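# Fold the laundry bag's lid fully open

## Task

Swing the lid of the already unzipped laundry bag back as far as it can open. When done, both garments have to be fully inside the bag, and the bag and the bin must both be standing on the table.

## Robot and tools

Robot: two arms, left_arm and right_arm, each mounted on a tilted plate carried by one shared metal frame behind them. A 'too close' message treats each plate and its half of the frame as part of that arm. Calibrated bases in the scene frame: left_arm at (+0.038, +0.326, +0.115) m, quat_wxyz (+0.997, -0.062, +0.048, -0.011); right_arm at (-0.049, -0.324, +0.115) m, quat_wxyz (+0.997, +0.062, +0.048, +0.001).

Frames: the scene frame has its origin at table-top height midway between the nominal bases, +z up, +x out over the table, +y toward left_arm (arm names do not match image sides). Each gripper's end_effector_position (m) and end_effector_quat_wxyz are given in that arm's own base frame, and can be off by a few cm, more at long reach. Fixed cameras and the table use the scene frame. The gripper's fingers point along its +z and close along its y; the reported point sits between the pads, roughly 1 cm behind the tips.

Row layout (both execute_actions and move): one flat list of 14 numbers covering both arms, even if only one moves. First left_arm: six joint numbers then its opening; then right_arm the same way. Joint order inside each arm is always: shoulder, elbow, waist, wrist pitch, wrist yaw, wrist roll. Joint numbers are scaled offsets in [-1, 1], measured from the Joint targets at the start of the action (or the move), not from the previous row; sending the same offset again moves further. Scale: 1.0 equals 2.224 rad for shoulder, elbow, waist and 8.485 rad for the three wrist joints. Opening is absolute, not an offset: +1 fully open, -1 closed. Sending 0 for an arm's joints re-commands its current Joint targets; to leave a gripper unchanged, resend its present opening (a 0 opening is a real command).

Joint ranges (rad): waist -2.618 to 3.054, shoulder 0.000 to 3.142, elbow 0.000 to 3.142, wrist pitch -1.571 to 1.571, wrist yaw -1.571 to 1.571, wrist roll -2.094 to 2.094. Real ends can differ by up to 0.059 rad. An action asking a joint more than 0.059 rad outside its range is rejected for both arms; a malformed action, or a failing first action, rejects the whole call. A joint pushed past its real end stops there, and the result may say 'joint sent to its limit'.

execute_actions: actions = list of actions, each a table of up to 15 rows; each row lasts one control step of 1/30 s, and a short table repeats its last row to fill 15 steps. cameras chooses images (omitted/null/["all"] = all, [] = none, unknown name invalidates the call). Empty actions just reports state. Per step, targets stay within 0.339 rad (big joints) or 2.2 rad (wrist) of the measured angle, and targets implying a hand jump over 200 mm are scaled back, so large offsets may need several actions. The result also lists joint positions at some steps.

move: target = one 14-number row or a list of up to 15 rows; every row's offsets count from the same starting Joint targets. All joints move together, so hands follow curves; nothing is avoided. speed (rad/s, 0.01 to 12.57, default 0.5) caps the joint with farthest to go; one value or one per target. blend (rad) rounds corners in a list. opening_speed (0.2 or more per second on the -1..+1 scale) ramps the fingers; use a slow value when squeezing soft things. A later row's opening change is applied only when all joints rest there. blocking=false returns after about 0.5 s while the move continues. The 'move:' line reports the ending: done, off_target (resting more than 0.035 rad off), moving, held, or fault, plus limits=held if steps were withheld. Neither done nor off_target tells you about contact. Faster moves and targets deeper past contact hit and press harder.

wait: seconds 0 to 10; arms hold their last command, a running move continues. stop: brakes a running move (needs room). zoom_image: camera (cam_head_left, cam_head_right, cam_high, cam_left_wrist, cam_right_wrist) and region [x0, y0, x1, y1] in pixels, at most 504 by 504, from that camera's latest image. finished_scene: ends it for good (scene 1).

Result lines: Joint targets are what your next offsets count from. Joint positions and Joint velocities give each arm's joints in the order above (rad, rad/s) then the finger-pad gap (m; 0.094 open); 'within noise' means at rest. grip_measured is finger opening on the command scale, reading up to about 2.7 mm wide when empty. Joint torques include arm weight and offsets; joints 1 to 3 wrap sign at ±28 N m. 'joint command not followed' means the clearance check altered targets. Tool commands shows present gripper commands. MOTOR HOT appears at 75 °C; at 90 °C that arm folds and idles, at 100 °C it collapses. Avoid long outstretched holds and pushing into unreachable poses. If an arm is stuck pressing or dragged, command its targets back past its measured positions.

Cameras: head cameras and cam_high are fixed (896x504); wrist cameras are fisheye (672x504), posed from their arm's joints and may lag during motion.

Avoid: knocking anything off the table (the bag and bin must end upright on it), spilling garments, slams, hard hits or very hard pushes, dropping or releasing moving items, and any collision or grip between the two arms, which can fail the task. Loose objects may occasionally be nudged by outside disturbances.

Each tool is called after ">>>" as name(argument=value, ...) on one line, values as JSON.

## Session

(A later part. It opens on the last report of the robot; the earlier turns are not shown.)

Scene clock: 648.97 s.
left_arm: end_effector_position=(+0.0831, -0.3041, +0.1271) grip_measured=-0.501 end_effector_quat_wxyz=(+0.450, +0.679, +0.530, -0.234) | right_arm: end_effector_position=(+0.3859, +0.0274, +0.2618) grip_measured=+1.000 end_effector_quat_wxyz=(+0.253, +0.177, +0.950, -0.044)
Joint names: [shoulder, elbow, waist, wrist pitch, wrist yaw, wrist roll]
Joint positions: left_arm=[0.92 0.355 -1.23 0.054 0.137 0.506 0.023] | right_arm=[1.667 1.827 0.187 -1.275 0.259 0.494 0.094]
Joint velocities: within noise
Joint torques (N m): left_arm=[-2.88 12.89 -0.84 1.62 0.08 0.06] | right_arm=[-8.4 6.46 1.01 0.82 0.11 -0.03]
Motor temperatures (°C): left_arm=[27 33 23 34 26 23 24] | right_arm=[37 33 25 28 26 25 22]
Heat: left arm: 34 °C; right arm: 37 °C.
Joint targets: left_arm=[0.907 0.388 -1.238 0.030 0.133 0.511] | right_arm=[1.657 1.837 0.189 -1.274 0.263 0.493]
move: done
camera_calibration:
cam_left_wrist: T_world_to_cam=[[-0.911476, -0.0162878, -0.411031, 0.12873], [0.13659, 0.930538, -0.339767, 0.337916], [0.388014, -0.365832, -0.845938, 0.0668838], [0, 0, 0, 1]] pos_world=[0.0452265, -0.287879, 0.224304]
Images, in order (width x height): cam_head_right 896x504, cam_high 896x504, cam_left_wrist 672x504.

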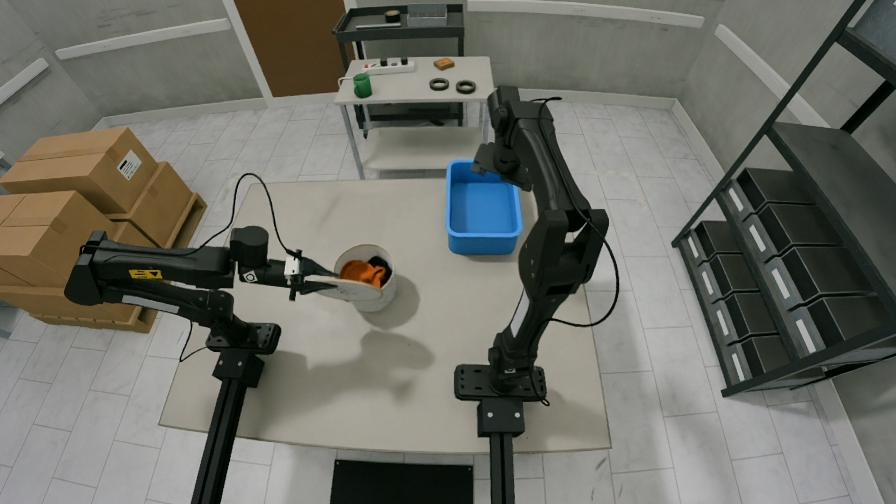

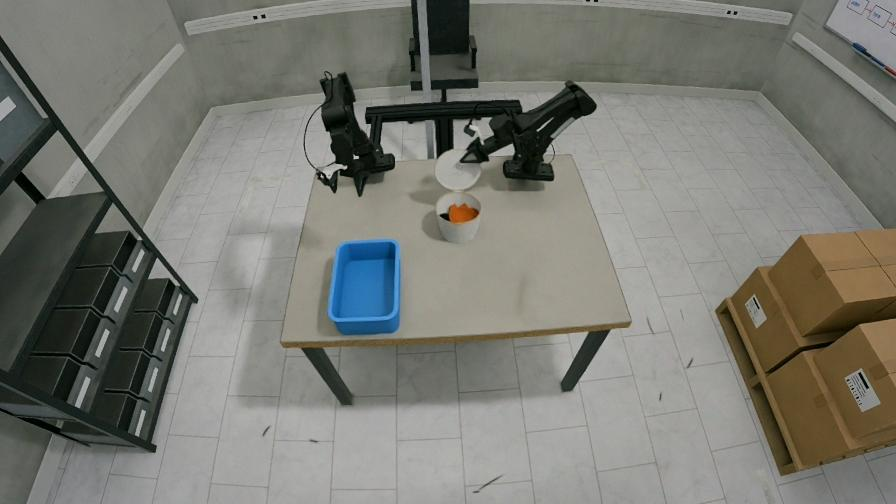

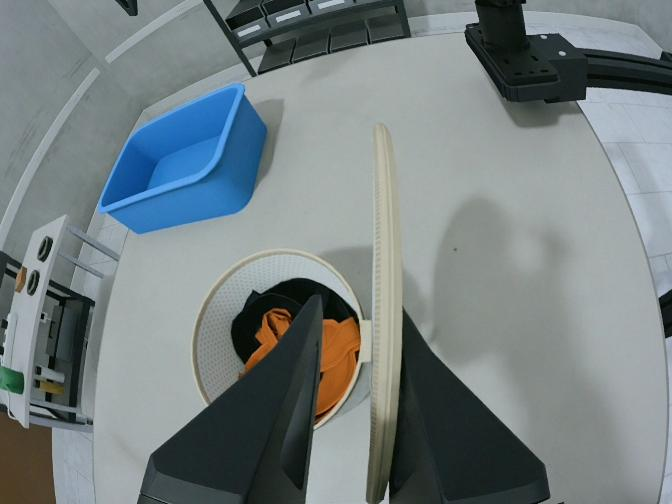

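>>> move(target=[0.0994,0.1156,-0.2032,-0.0489,-0.0768,-0.0183,-0.5,0,0,0,0,0,0,1], speed=0.3, cameras=["cam_left_wrist","cam_high","cam_head_right"])

>>> zoom_image(camera="cam_high", region=[410, 130, 540, 260])

>>> zoom_image(camera="cam_head_right", region=[270, 200, 430, 330])

Scene clock: 659.37 s.
left_arm: end_effector_position=(+0.0546, -0.3013, +0.1159) grip_measured=-0.501 end_effector_quat_wxyz=(+0.406, +0.733, +0.546, -0.015) | right_arm: end_effector_position=(+0.3859, +0.0274, +0.2618) grip_measured=+1.000 end_effector_quat_wxyz=(+0.253, +0.177, +0.950, -0.044)
Joint names: [shoulder, elbow, waist, wrist pitch, wrist yaw, wrist roll]
Joint positions: left_arm=[1.121 0.611 -1.682 -0.364 -0.509 0.366 0.023] | right_arm=[1.667 1.827 0.187 -1.275 0.259 0.494 0.094]
Joint velocities: within noise
Joint torques (N m): left_arm=[-2.51 12.77 -0.95 1.33 -0.23 -0.12] | right_arm=[-8.4 6.49 1.02 0.82 0.11 -0.02]
Motor temperatures (°C): left_arm=[27 37 23 35 26 23 24] | right_arm=[37 33 25 28 26 25 22]
Heat: left arm: 37 °C; right arm: 37 °C.
Joint targets: left_arm=[1.128 0.646 -1.689 -0.385 -0.518 0.356] | right_arm=[1.657 1.837 0.189 -1.274 0.263 0.493]
move: done
camera_calibration:
cam_left_wrist: T_world_to_cam=[[-0.774251, 0.0473385, -0.631106, 0.13533], [0.0382034, 0.998876, 0.0280559, 0.318679], [0.631725, -0.00238812, -0.775189, 0.157428], [0, 0, 0, 1]] pos_world=[-0.00684679, -0.324351, 0.198503]
Images, in order (width x height): cam_head_right 896x504, cam_high 896x504, cam_left_wrist 672x504.

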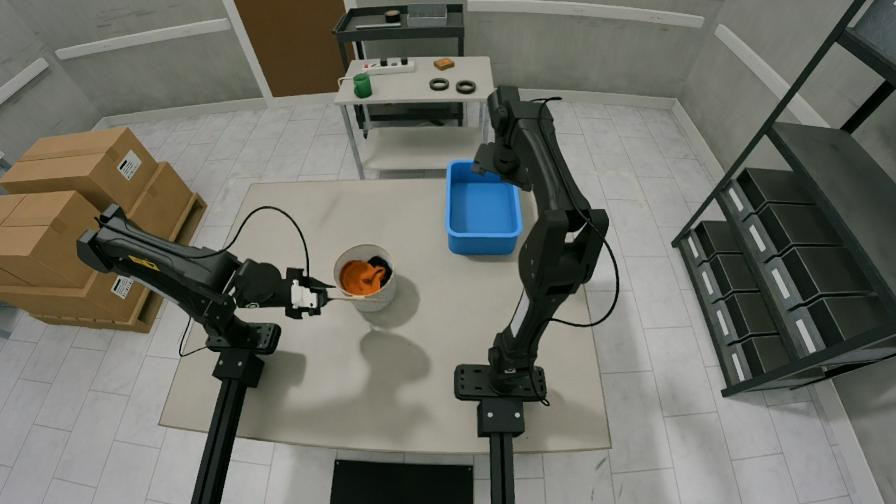

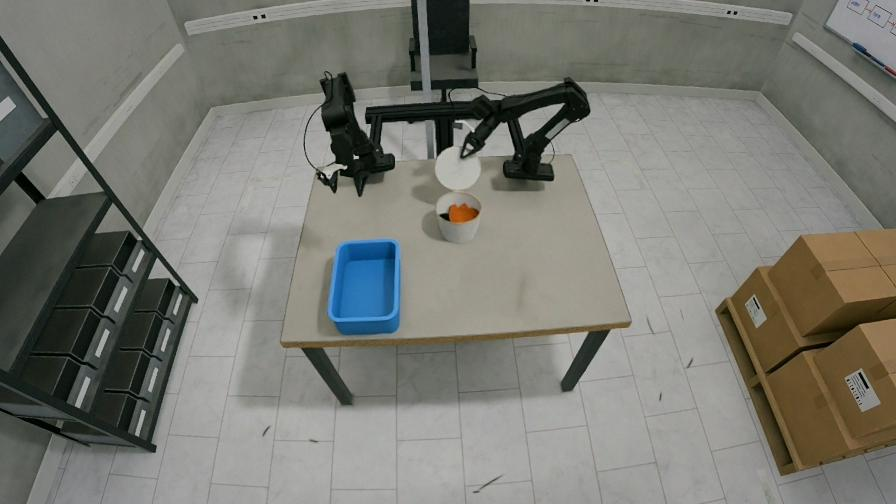

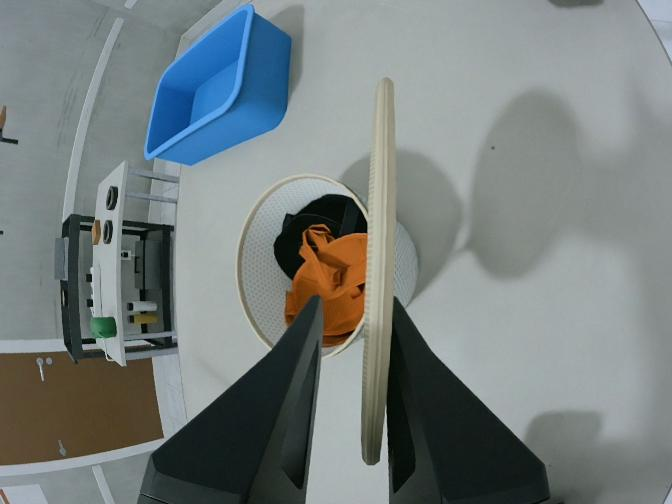

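Scaled by 3.877 from the camera's 896x504 image, which has a finer 1280x720 frame.

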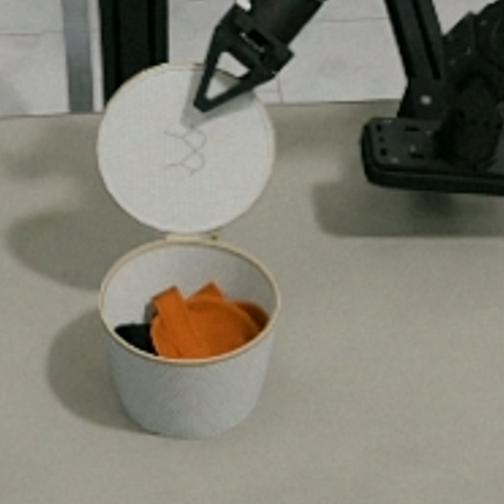

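Scaled by 3.150 from the camera's 896x504 image, which has a finer 1280x720 frame.

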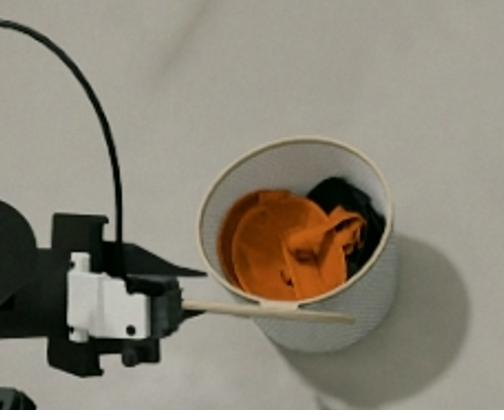

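>>> move(target=[0.0477,-0.0926,-0.0971,0.0306,-0.0370,0.0026,-0.5,0,0,0,0,0,0,1], speed=0.2, cameras=["cam_left_wrist","cam_high","cam_head_right"])

>>> zoom_image(camera="cam_high", region=[410, 130, 540, 260])

>>> zoom_image(camera="cam_head_right", region=[270, 200, 430, 330])

Scene clock: 688.53 s.
left_arm: end_effector_position=(+0.0373, -0.2979, +0.0919) grip_measured=-0.501 end_effector_quat_wxyz=(+0.480, +0.729, +0.484, +0.061) | right_arm: end_effector_position=(+0.3859, +0.0274, +0.2618) grip_measured=+1.000 end_effector_quat_wxyz=(+0.253, +0.177, +0.950, -0.044)
Joint names: [shoulder, elbow, waist, wrist pitch, wrist yaw, wrist roll]
Joint positions: left_arm=[1.227 0.465 -1.899 -0.131 -0.819 0.376 0.023] | right_arm=[1.667 1.827 0.187 -1.275 0.259 0.494 0.094]
Joint velocities: within noise
Joint torques (N m): left_arm=[-2.54 6.61 -0.62 1.51 -0.42 -0.04] | right_arm=[-8.42 6.48 1.02 0.82 0.11 -0.02]
Motor temperatures (°C): left_arm=[26 38 23 35 26 23 24] | right_arm=[38 33 25 28 26 25 22]
Heat: left arm: 38 °C; right arm: 38 °C.
Joint targets: left_arm=[1.234 0.439 -1.906 -0.125 -0.832 0.378] | right_arm=[1.657 1.837 0.189 -1.274 0.263 0.493]
move: done
camera_calibration:
cam_left_wrist: T_world_to_cam=[[-0.597718, 0.0427815, -0.800564, 0.114253], [0.0576545, 0.998283, 0.0103014, 0.31737], [0.799631, -0.0399989, -0.599158, 0.116174], [0, 0, 0, 1]] pos_world=[-0.042903, -0.317067, 0.157804]
Images, in order (width x height): cam_head_right 896x504, cam_high 896x504, cam_left_wrist 672x504.

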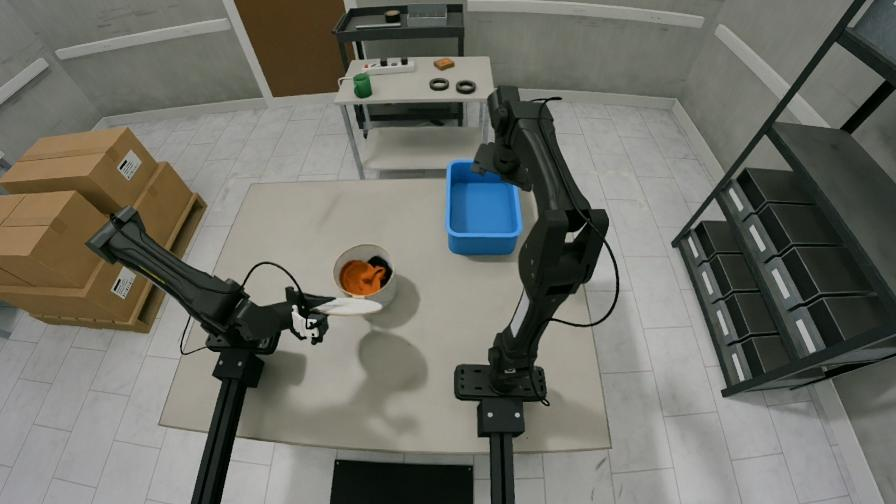

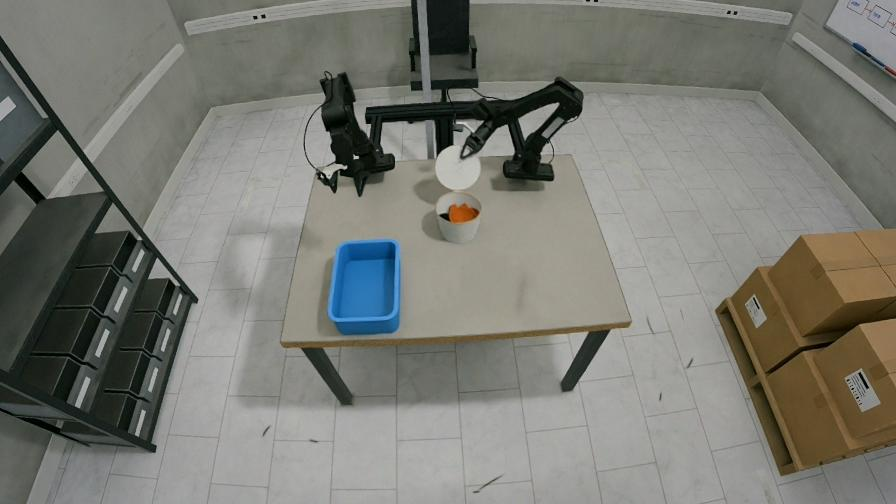

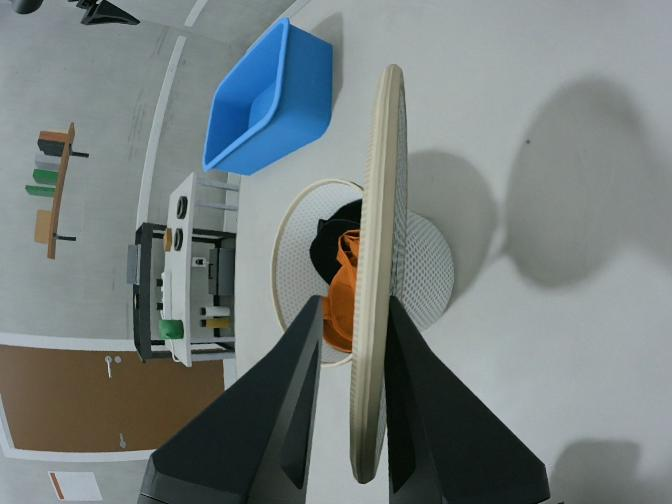

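Scaled by 3.877 from the camera's 896x504 image, which has a finer 1280x720 frame.

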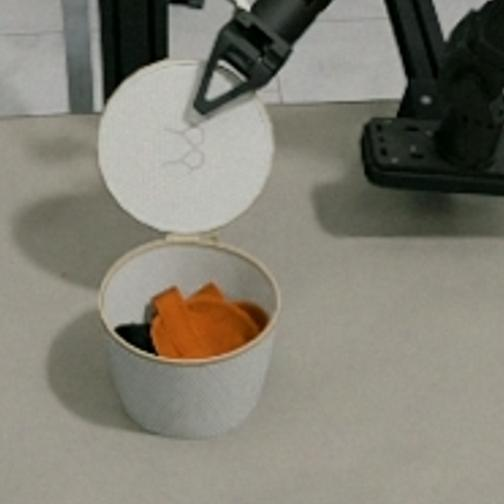

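Scaled by 3.150 from the camera's 896x504 image, which has a finer 1280x720 frame.

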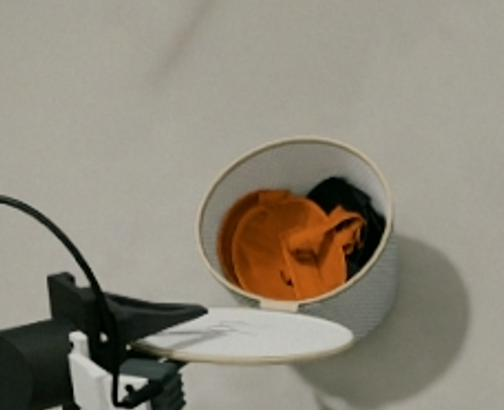

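>>> move(target=[0.1016,-0.0364,-0.0580,0.0306,-0.0251,0.0058,-0.5,0,0,0,0,0,0,1], speed=0.2, cameras=["cam_left_wrist","cam_high","cam_head_right"])

>>> zoom_image(camera="cam_high", region=[410, 130, 540, 260])

>>> zoom_image(camera="cam_head_right", region=[270, 200, 430, 330])

Scene clock: 708.03 s.
left_arm: end_effector_position=(+0.0257, -0.2961, +0.0642) grip_measured=-0.501 end_effector_quat_wxyz=(+0.524, +0.727, +0.423, +0.132) | right_arm: end_effector_position=(+0.3859, +0.0274, +0.2618) grip_measured=+1.000 end_effector_quat_wxyz=(+0.253, +0.177, +0.950, -0.044)
Joint names: [shoulder, elbow, waist, wrist pitch, wrist yaw, wrist roll]
Joint positions: left_arm=[1.449 0.382 -2.028 0.128 -1.03 0.426 0.023] | right_arm=[1.667 1.827 0.187 -1.275 0.259 0.494 0.094]
Joint velocities: within noise
Joint torques (N m): left_arm=[-3.32 5.83 -0.75 1.33 -0.5 0.01] | right_arm=[-8.4 6.46 1.02 0.82 0.11 -0.02]
Motor temperatures (°C): left_arm=[26 35 23 35 26 23 24] | right_arm=[38 33 25 28 26 25 22]
Heat: left arm: 35 °C; right arm: 38 °C.
Joint targets: left_arm=[1.460 0.358 -2.035 0.134 -1.045 0.427] | right_arm=[1.657 1.837 0.189 -1.274 0.263 0.493]
move: done
camera_calibration:
cam_left_wrist: T_world_to_cam=[[-0.421683, 0.0628122, -0.904565, 0.0931538], [0.0777149, 0.996431, 0.0329628, 0.314037], [0.903407, -0.0563984, -0.425059, 0.0901711], [0, 0, 0, 1]] pos_world=[-0.0665852, -0.313682, 0.11224]
Images, in order (width x height): cam_head_right 896x504, cam_high 896x504, cam_left_wrist 672x504.

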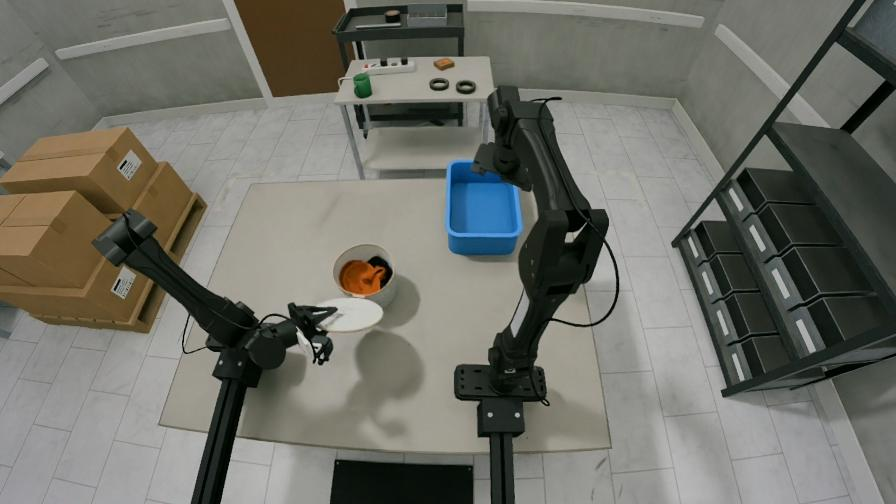

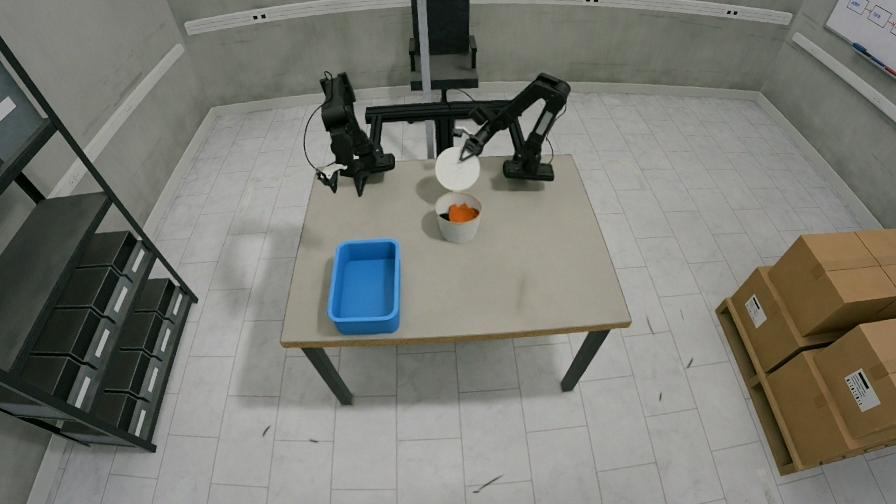

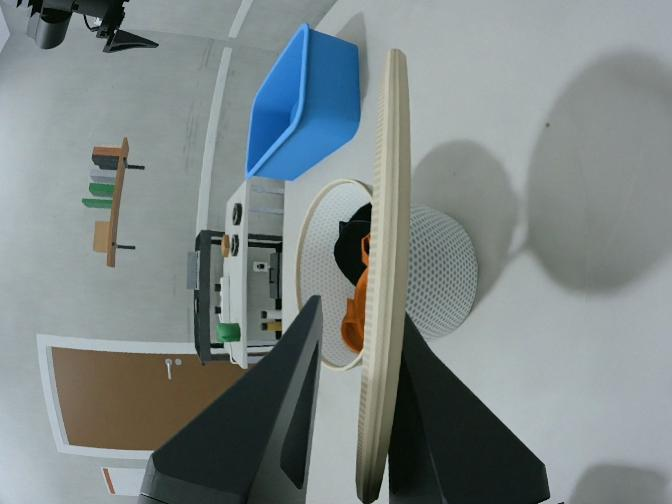

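Scaled by 3.877 from the camera's 896x504 image, which has a finer 1280x720 frame.

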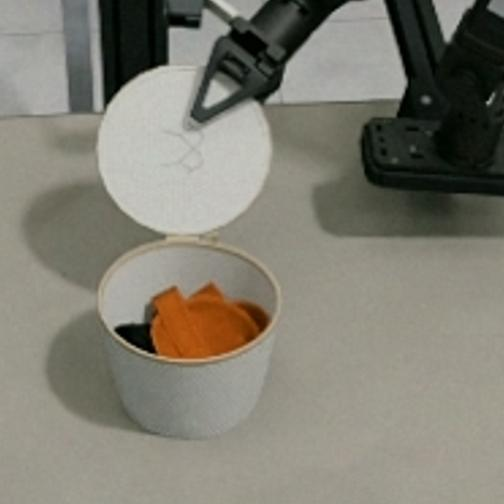

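Scaled by 3.150 from the camera's 896x504 image, which has a finer 1280x720 frame.

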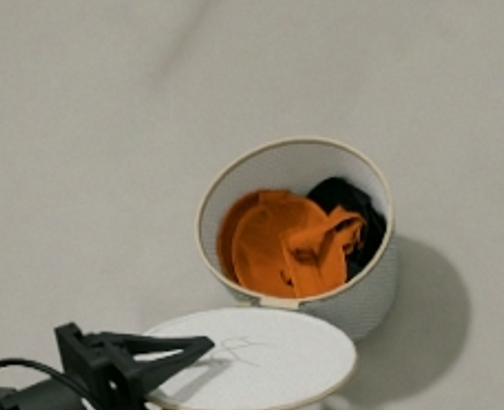

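>>> move(target=[0.2271,-0.0360,-0.0504,0.0806,-0.0303,0.0330,-0.5,0,0,0,0,0,0,1], speed=0.25, cameras=["cam_left_wrist","cam_high","cam_head_right"])

>>> zoom_image(camera="cam_high", region=[410, 130, 540, 260])

>>> zoom_image(camera="cam_head_right", region=[270, 220, 430, 350])

Scene clock: 740.37 s.
left_arm: end_effector_position=(+0.0173, -0.2924, +0.0255) grip_measured=-0.501 end_effector_quat_wxyz=(+0.583, +0.708, +0.322, +0.234) | right_arm: end_effector_position=(+0.3859, +0.0274, +0.2618) grip_measured=+1.000 end_effector_quat_wxyz=(+0.253, +0.177, +0.950, -0.044)
Joint names: [shoulder, elbow, waist, wrist pitch, wrist yaw, wrist roll]
Joint positions: left_arm=[1.947 0.294 -2.14 0.812 -1.286 0.706 0.023] | right_arm=[1.667 1.827 0.187 -1.275 0.259 0.494 0.094]
Joint velocities: within noise
Joint torques (N m): left_arm=[-4.75 2.88 -0.49 1.32 -0.55 0.02] | right_arm=[-8.4 6.46 1.01 0.82 0.11 -0.02]
Motor temperatures (°C): left_arm=[25 34 23 35 26 23 23] | right_arm=[38 33 25 28 26 25 22]
Heat: left arm: 35 °C; right arm: 38 °C.
Joint targets: left_arm=[1.965 0.278 -2.146 0.818 -1.302 0.707] | right_arm=[1.657 1.837 0.189 -1.274 0.263 0.493]
move: done
camera_calibration:
cam_left_wrist: T_world_to_cam=[[-0.120909, 0.0800767, -0.989428, 0.056337], [0.100306, 0.992625, 0.0680779, 0.309862], [0.987583, -0.0910141, -0.12805, 0.0624159], [0, 0, 0, 1]] pos_world=[-0.0859101, -0.306407, 0.042639]
Images, in order (width x height): cam_head_right 896x504, cam_high 896x504, cam_left_wrist 672x504.

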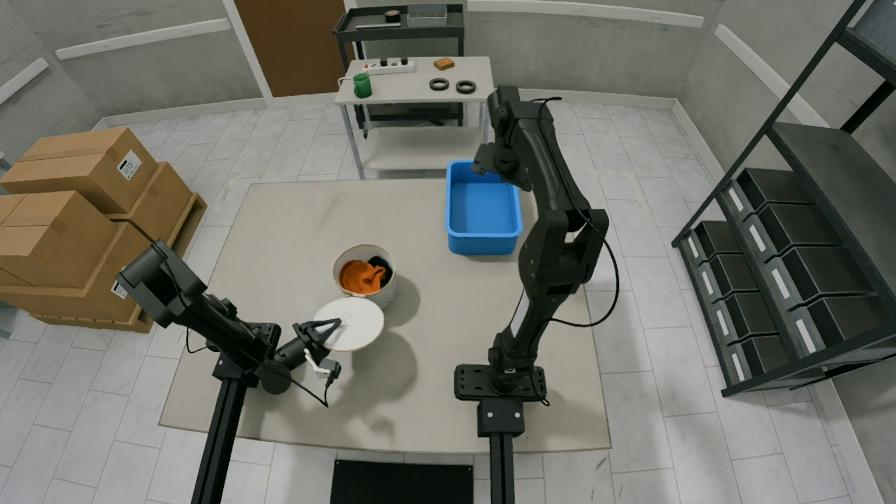

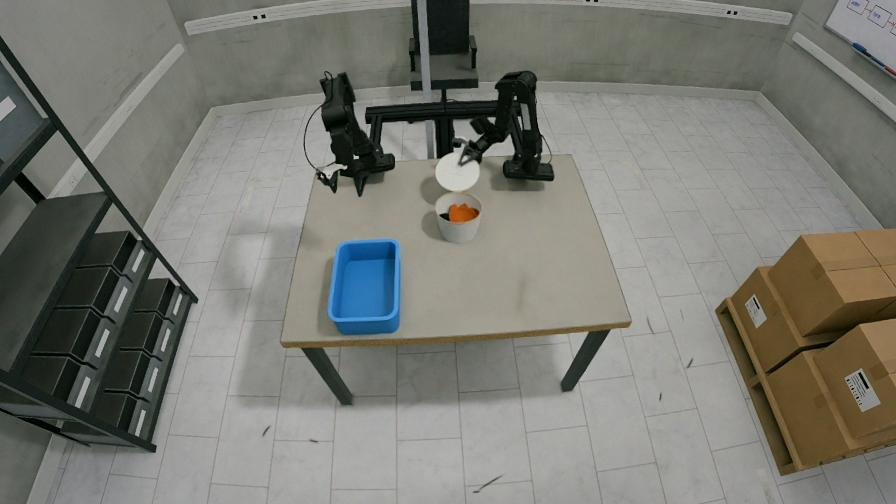

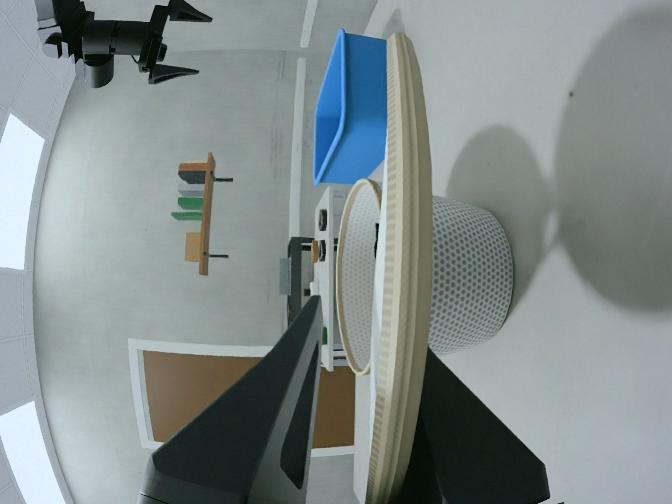

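Scaled by 3.877 from the camera's 896x504 image, which has a finer 1280x720 frame.

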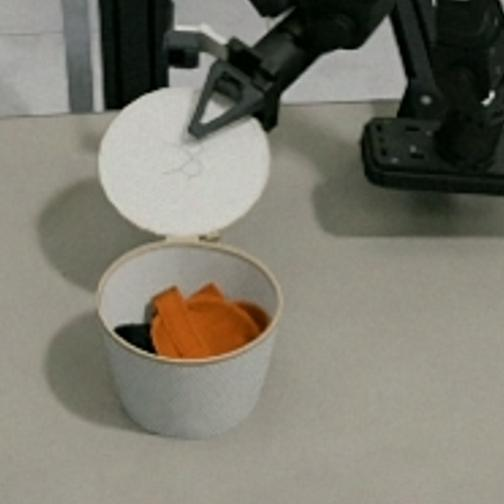

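Scaled by 3.150 from the camera's 896x504 image, which has a finer 1280x720 frame.

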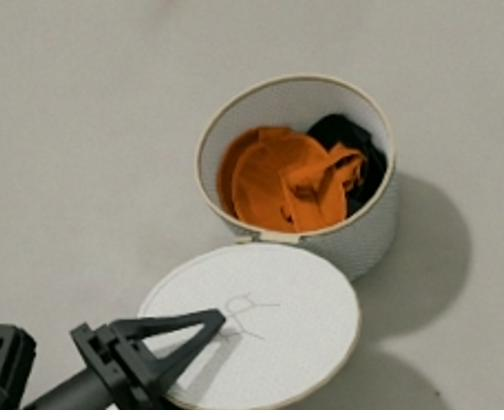

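>>> move(target=[0.1583,-0.0036,0.0261,0.0450,0.0119,0.0345,-0.5,0,0,0,0,0,0,1], speed=0.2, cameras=["cam_left_wrist","cam_high","cam_head_right"])

>>> zoom_image(camera="cam_head_right", region=[270, 220, 430, 380])

Scene clock: 773.13 s.
left_arm: end_effector_position=(+0.0264, -0.2879, -0.0293) grip_measured=-0.501 end_effector_quat_wxyz=(+0.532, +0.763, +0.225, +0.290) | right_arm: end_effector_position=(+0.3859, +0.0274, +0.2618) grip_measured=+1.000 end_effector_quat_wxyz=(+0.253, +0.177, +0.950, -0.044)
Joint names: [shoulder, elbow, waist, wrist pitch, wrist yaw, wrist roll]
Joint positions: left_arm=[2.295 0.281 -2.096 1.194 -1.2 0.999 0.023] | right_arm=[1.667 1.827 0.187 -1.275 0.259 0.494 0.094]
Joint velocities: within noise
Joint torques (N m): left_arm=[-5.2 0.79 0.51 1.42 -0.36 -0.02] | right_arm=[-8.4 6.48 1.01 0.82 0.11 -0.03]
Motor temperatures (°C): left_arm=[26 33 23 34 26 23 23] | right_arm=[38 33 25 28 26 25 22]
Heat: left arm: 34 °C; right arm: 38 °C.
Joint targets: left_arm=[2.317 0.270 -2.089 1.200 -1.201 1.000] | right_arm=[1.657 1.837 0.189 -1.274 0.263 0.493]
move: done
camera_calibration:
cam_left_wrist: T_world_to_cam=[[0.0258252, 0.298229, -0.954145, 0.0629859], [0.156582, 0.941475, 0.298507, 0.298822], [0.987327, -0.157111, -0.0223834, 0.0308521], [0, 0, 0, 1]] pos_world=[-0.0788779, -0.295271, -0.0284124]
Images, in order (width x height): cam_head_right 896x504, cam_high 896x504, cam_left_wrist 672x504.

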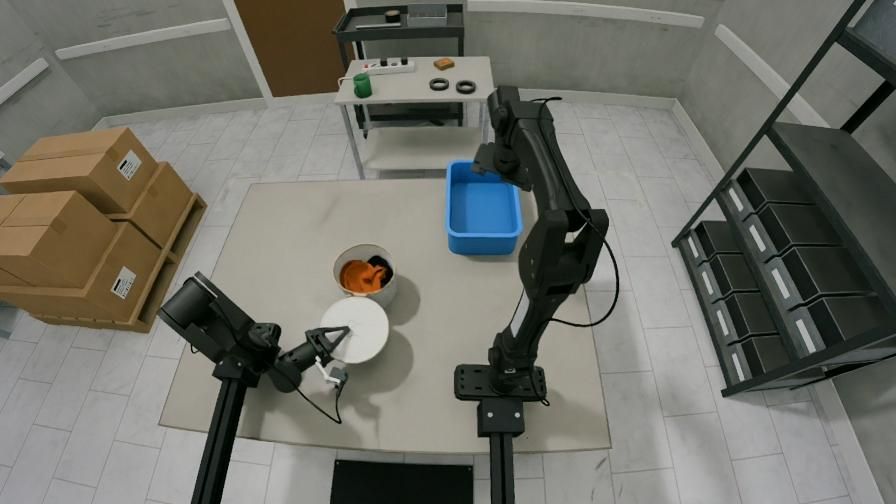

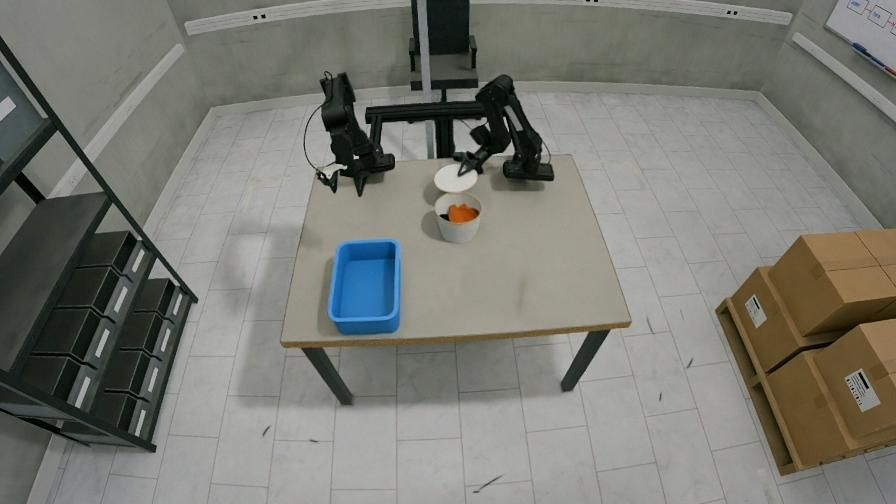

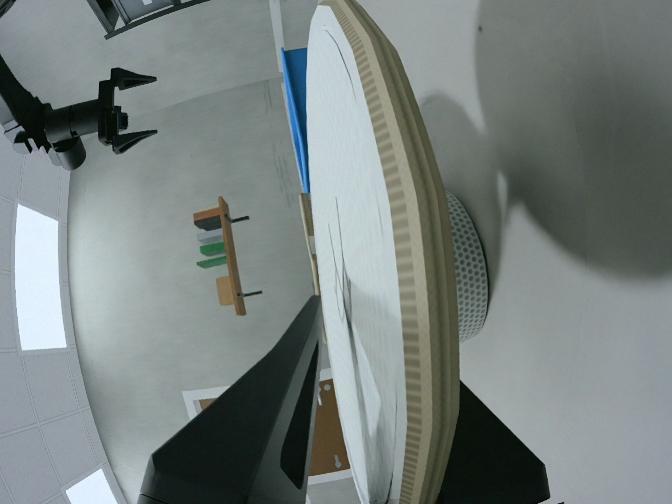

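Scaled by 3.150 from the camera's 896x504 image, which has a finer 1280x720 frame.

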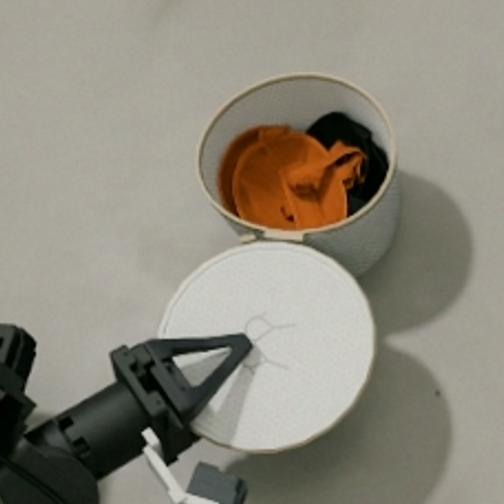

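>>> move(target=[0,0,0,0,0,0,1,0,0,0,0,0,0,1], opening_speed=0.7, cameras=["cam_left_wrist","cam_high","cam_head_right"])

>>> zoom_image(camera="cam_head_right", region=[270, 220, 430, 380])

>>> zoom_image(camera="cam_high", region=[410, 130, 540, 260])

Scene clock: 784.40 s.
left_arm: end_effector_position=(+0.0263, -0.2881, -0.0292) grip_measured=+0.999 end_effector_quat_wxyz=(+0.532, +0.763, +0.225, +0.290) | right_arm: end_effector_position=(+0.3859, +0.0274, +0.2618) grip_measured=+1.000 end_effector_quat_wxyz=(+0.253, +0.177, +0.950, -0.044)
Joint names: [shoulder, elbow, waist, wrist pitch, wrist yaw, wrist roll]
Joint positions: left_arm=[2.295 0.281 -2.096 1.195 -1.199 1 0.094] | right_arm=[1.667 1.827 0.187 -1.275 0.259 0.494 0.094]
Joint velocities: within noise
Joint torques (N m): left_arm=[-5.22 0.88 0.43 1.38 -0.37 0.01] | right_arm=[-8.4 6.48 1.02 0.82 0.11 -0.03]
Motor temperatures (°C): left_arm=[26 32 23 34 26 23 23] | right_arm=[38 33 25 28 26 25 22]
Heat: left arm: 34 °C; right arm: 38 °C.
Joint targets: left_arm=[2.317 0.270 -2.089 1.200 -1.201 1.000] | right_arm=[1.657 1.837 0.189 -1.274 0.263 0.493]
move: done
camera_calibration:
cam_left_wrist: T_world_to_cam=[[0.0262709, 0.298444, -0.954065, 0.0630899], [0.157181, 0.94129, 0.298776, 0.298839], [0.98722, -0.15781, -0.0221812, 0.030741], [0, 0, 0, 1]] pos_world=[-0.0789772, -0.295272, -0.028412]
Images, in order (width x height): cam_head_right 896x504, cam_high 896x504, cam_left_wrist 672x504.

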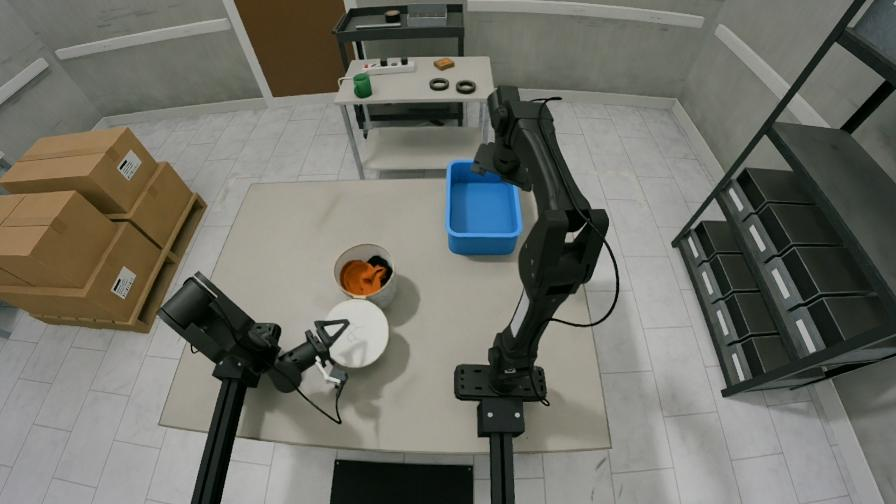

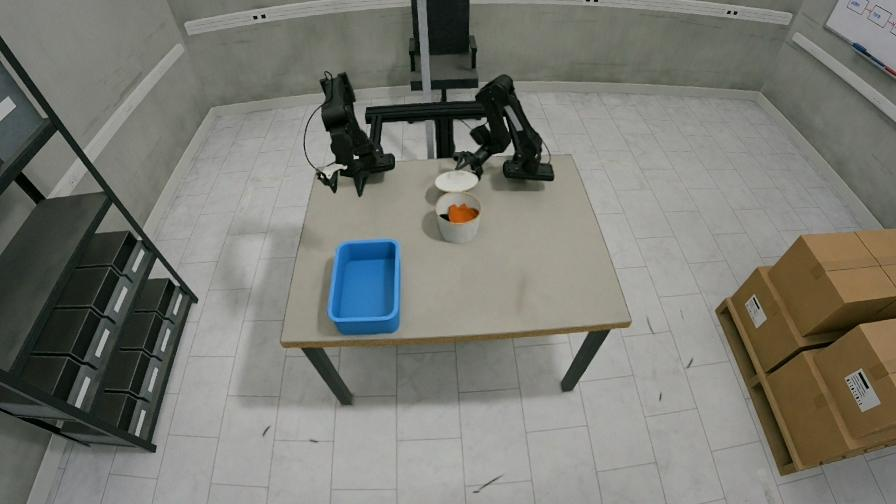

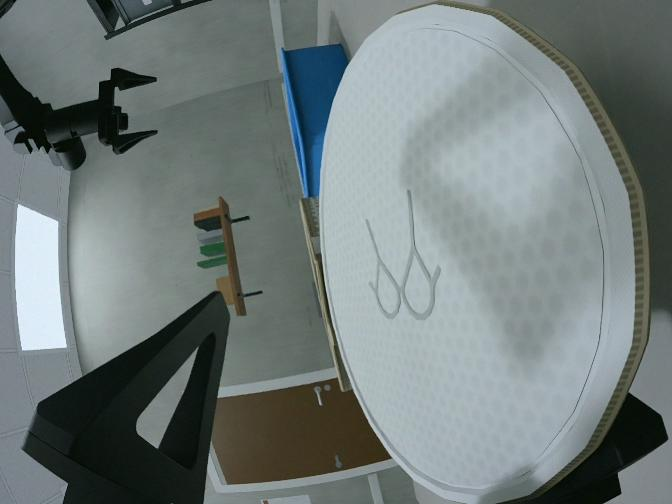

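Scaled by 3.150 from the camera's 896x504 image, which has a finer 1280x720 frame.

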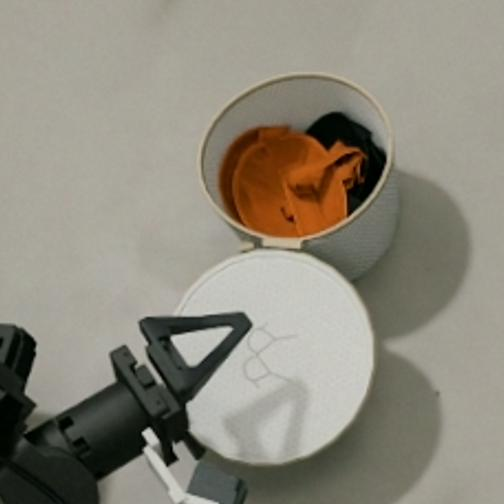

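Scaled by 3.877 from the camera's 896x504 image, which has a finer 1280x720 frame.

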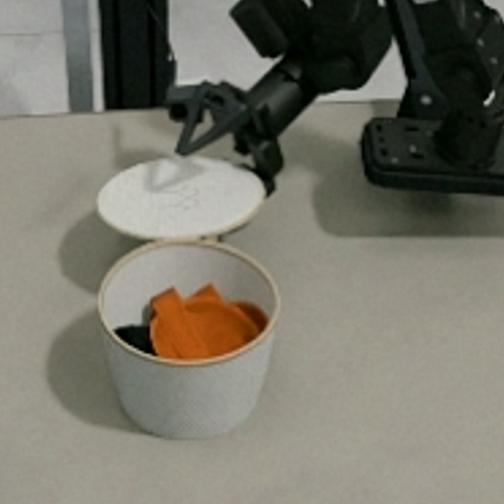

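>>> move(target=[0,0,-0.1174,0.0295,0.0355,0.0236,1,0,0,0,0,0,0,1], speed=0.25, cameras=["cam_left_wrist","cam_high","cam_head_right"])

>>> zoom_image(camera="cam_head_right", region=[270, 220, 430, 380])

>>> zoom_image(camera="cam_high", region=[410, 130, 540, 260])

Scene clock: 813.20 s.
left_arm: end_effector_position=(-0.1066, -0.3103, -0.0277) grip_measured=+0.999 end_effector_quat_wxyz=(+0.571, +0.815, +0.048, +0.087) | right_arm: end_effector_position=(+0.3859, +0.0274, +0.2618) grip_measured=+1.000 end_effector_quat_wxyz=(+0.253, +0.177, +0.950, -0.044)
Joint names: [shoulder, elbow, waist, wrist pitch, wrist yaw, wrist roll]
Joint positions: left_arm=[2.295 0.281 -2.346 1.446 -0.904 1.199 0.094] | right_arm=[1.667 1.827 0.187 -1.275 0.259 0.494 0.094]
Joint velocities: within noise
Joint torques (N m): left_arm=[-5.5 1.33 -0.23 1.66 -0.16 -0.03] | right_arm=[-8.39 6.48 1.02 0.82 0.1 -0.02]
Motor temperatures (°C): left_arm=[26 32 23 35 26 23 23] | right_arm=[38 33 25 28 26 25 22]
Heat: left arm: 35 °C; right arm: 38 °C.
Joint targets: left_arm=[2.317 0.270 -2.350 1.450 -0.900 1.200] | right_arm=[1.657 1.837 0.189 -1.274 0.263 0.493]
move: done
camera_calibration:
cam_left_wrist: T_world_to_cam=[[0.053877, 0.283595, -0.957429, 0.0728387], [0.654211, 0.714353, 0.248409, 0.321371], [0.754391, -0.639744, -0.147044, -0.0193056], [0, 0, 0, 1]] pos_world=[-0.199605, -0.26258, -0.0129324]
Images, in order (width x height): cam_head_right 896x504, cam_high 896x504, cam_left_wrist 672x504.

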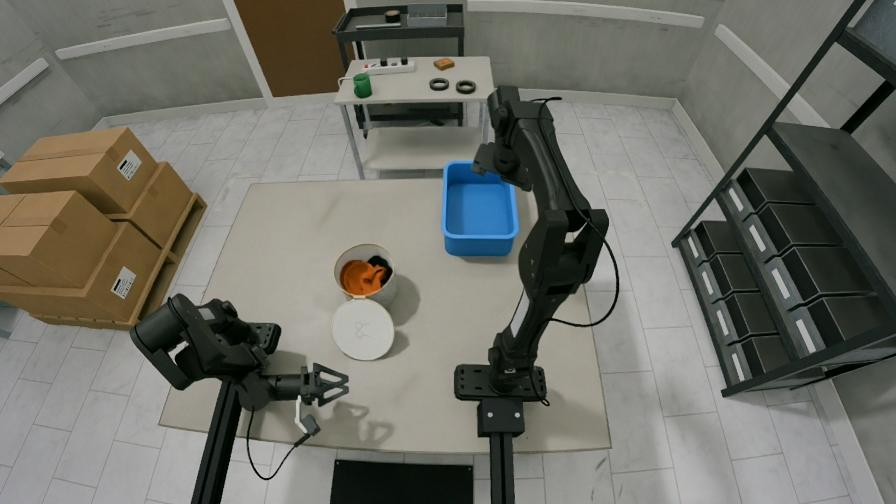

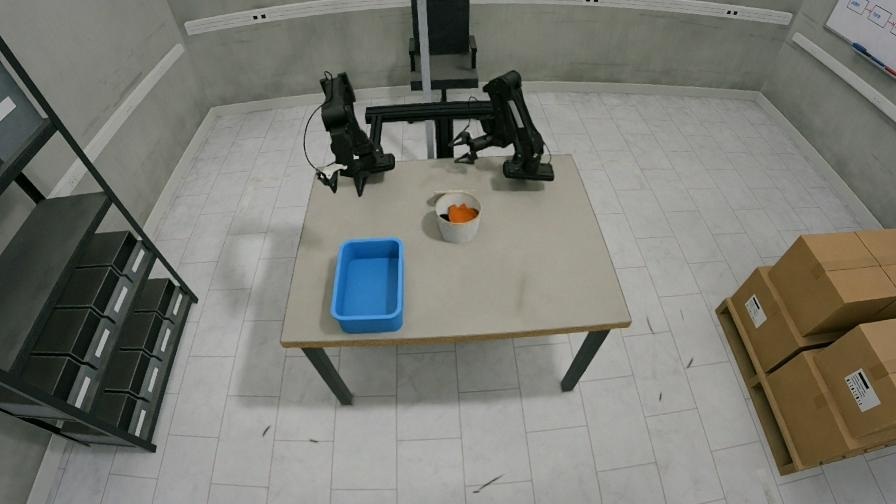

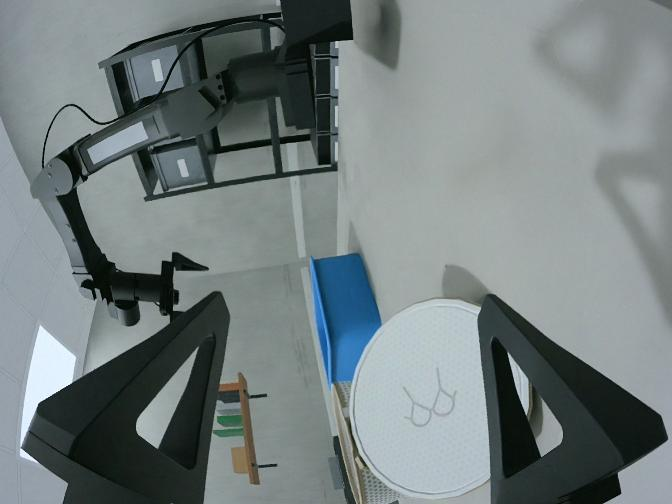

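Scaled by 3.150 from the camera's 896x504 image, which has a finer 1280x720 frame.

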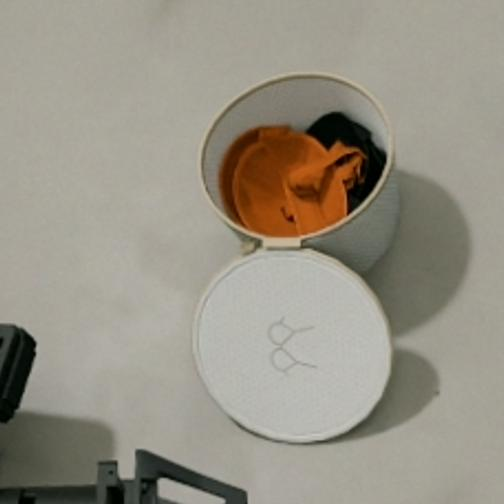

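Scaled by 3.877 from the camera's 896x504 image, which has a finer 1280x720 frame.

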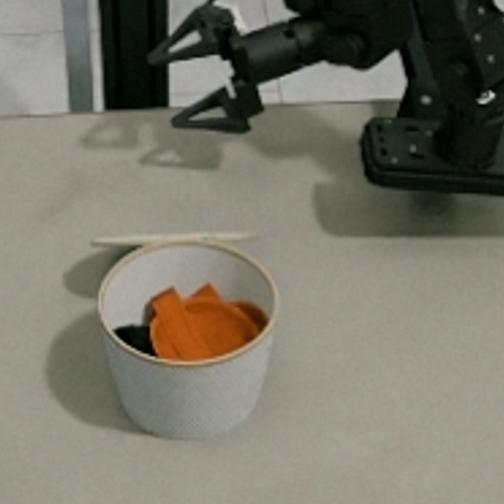

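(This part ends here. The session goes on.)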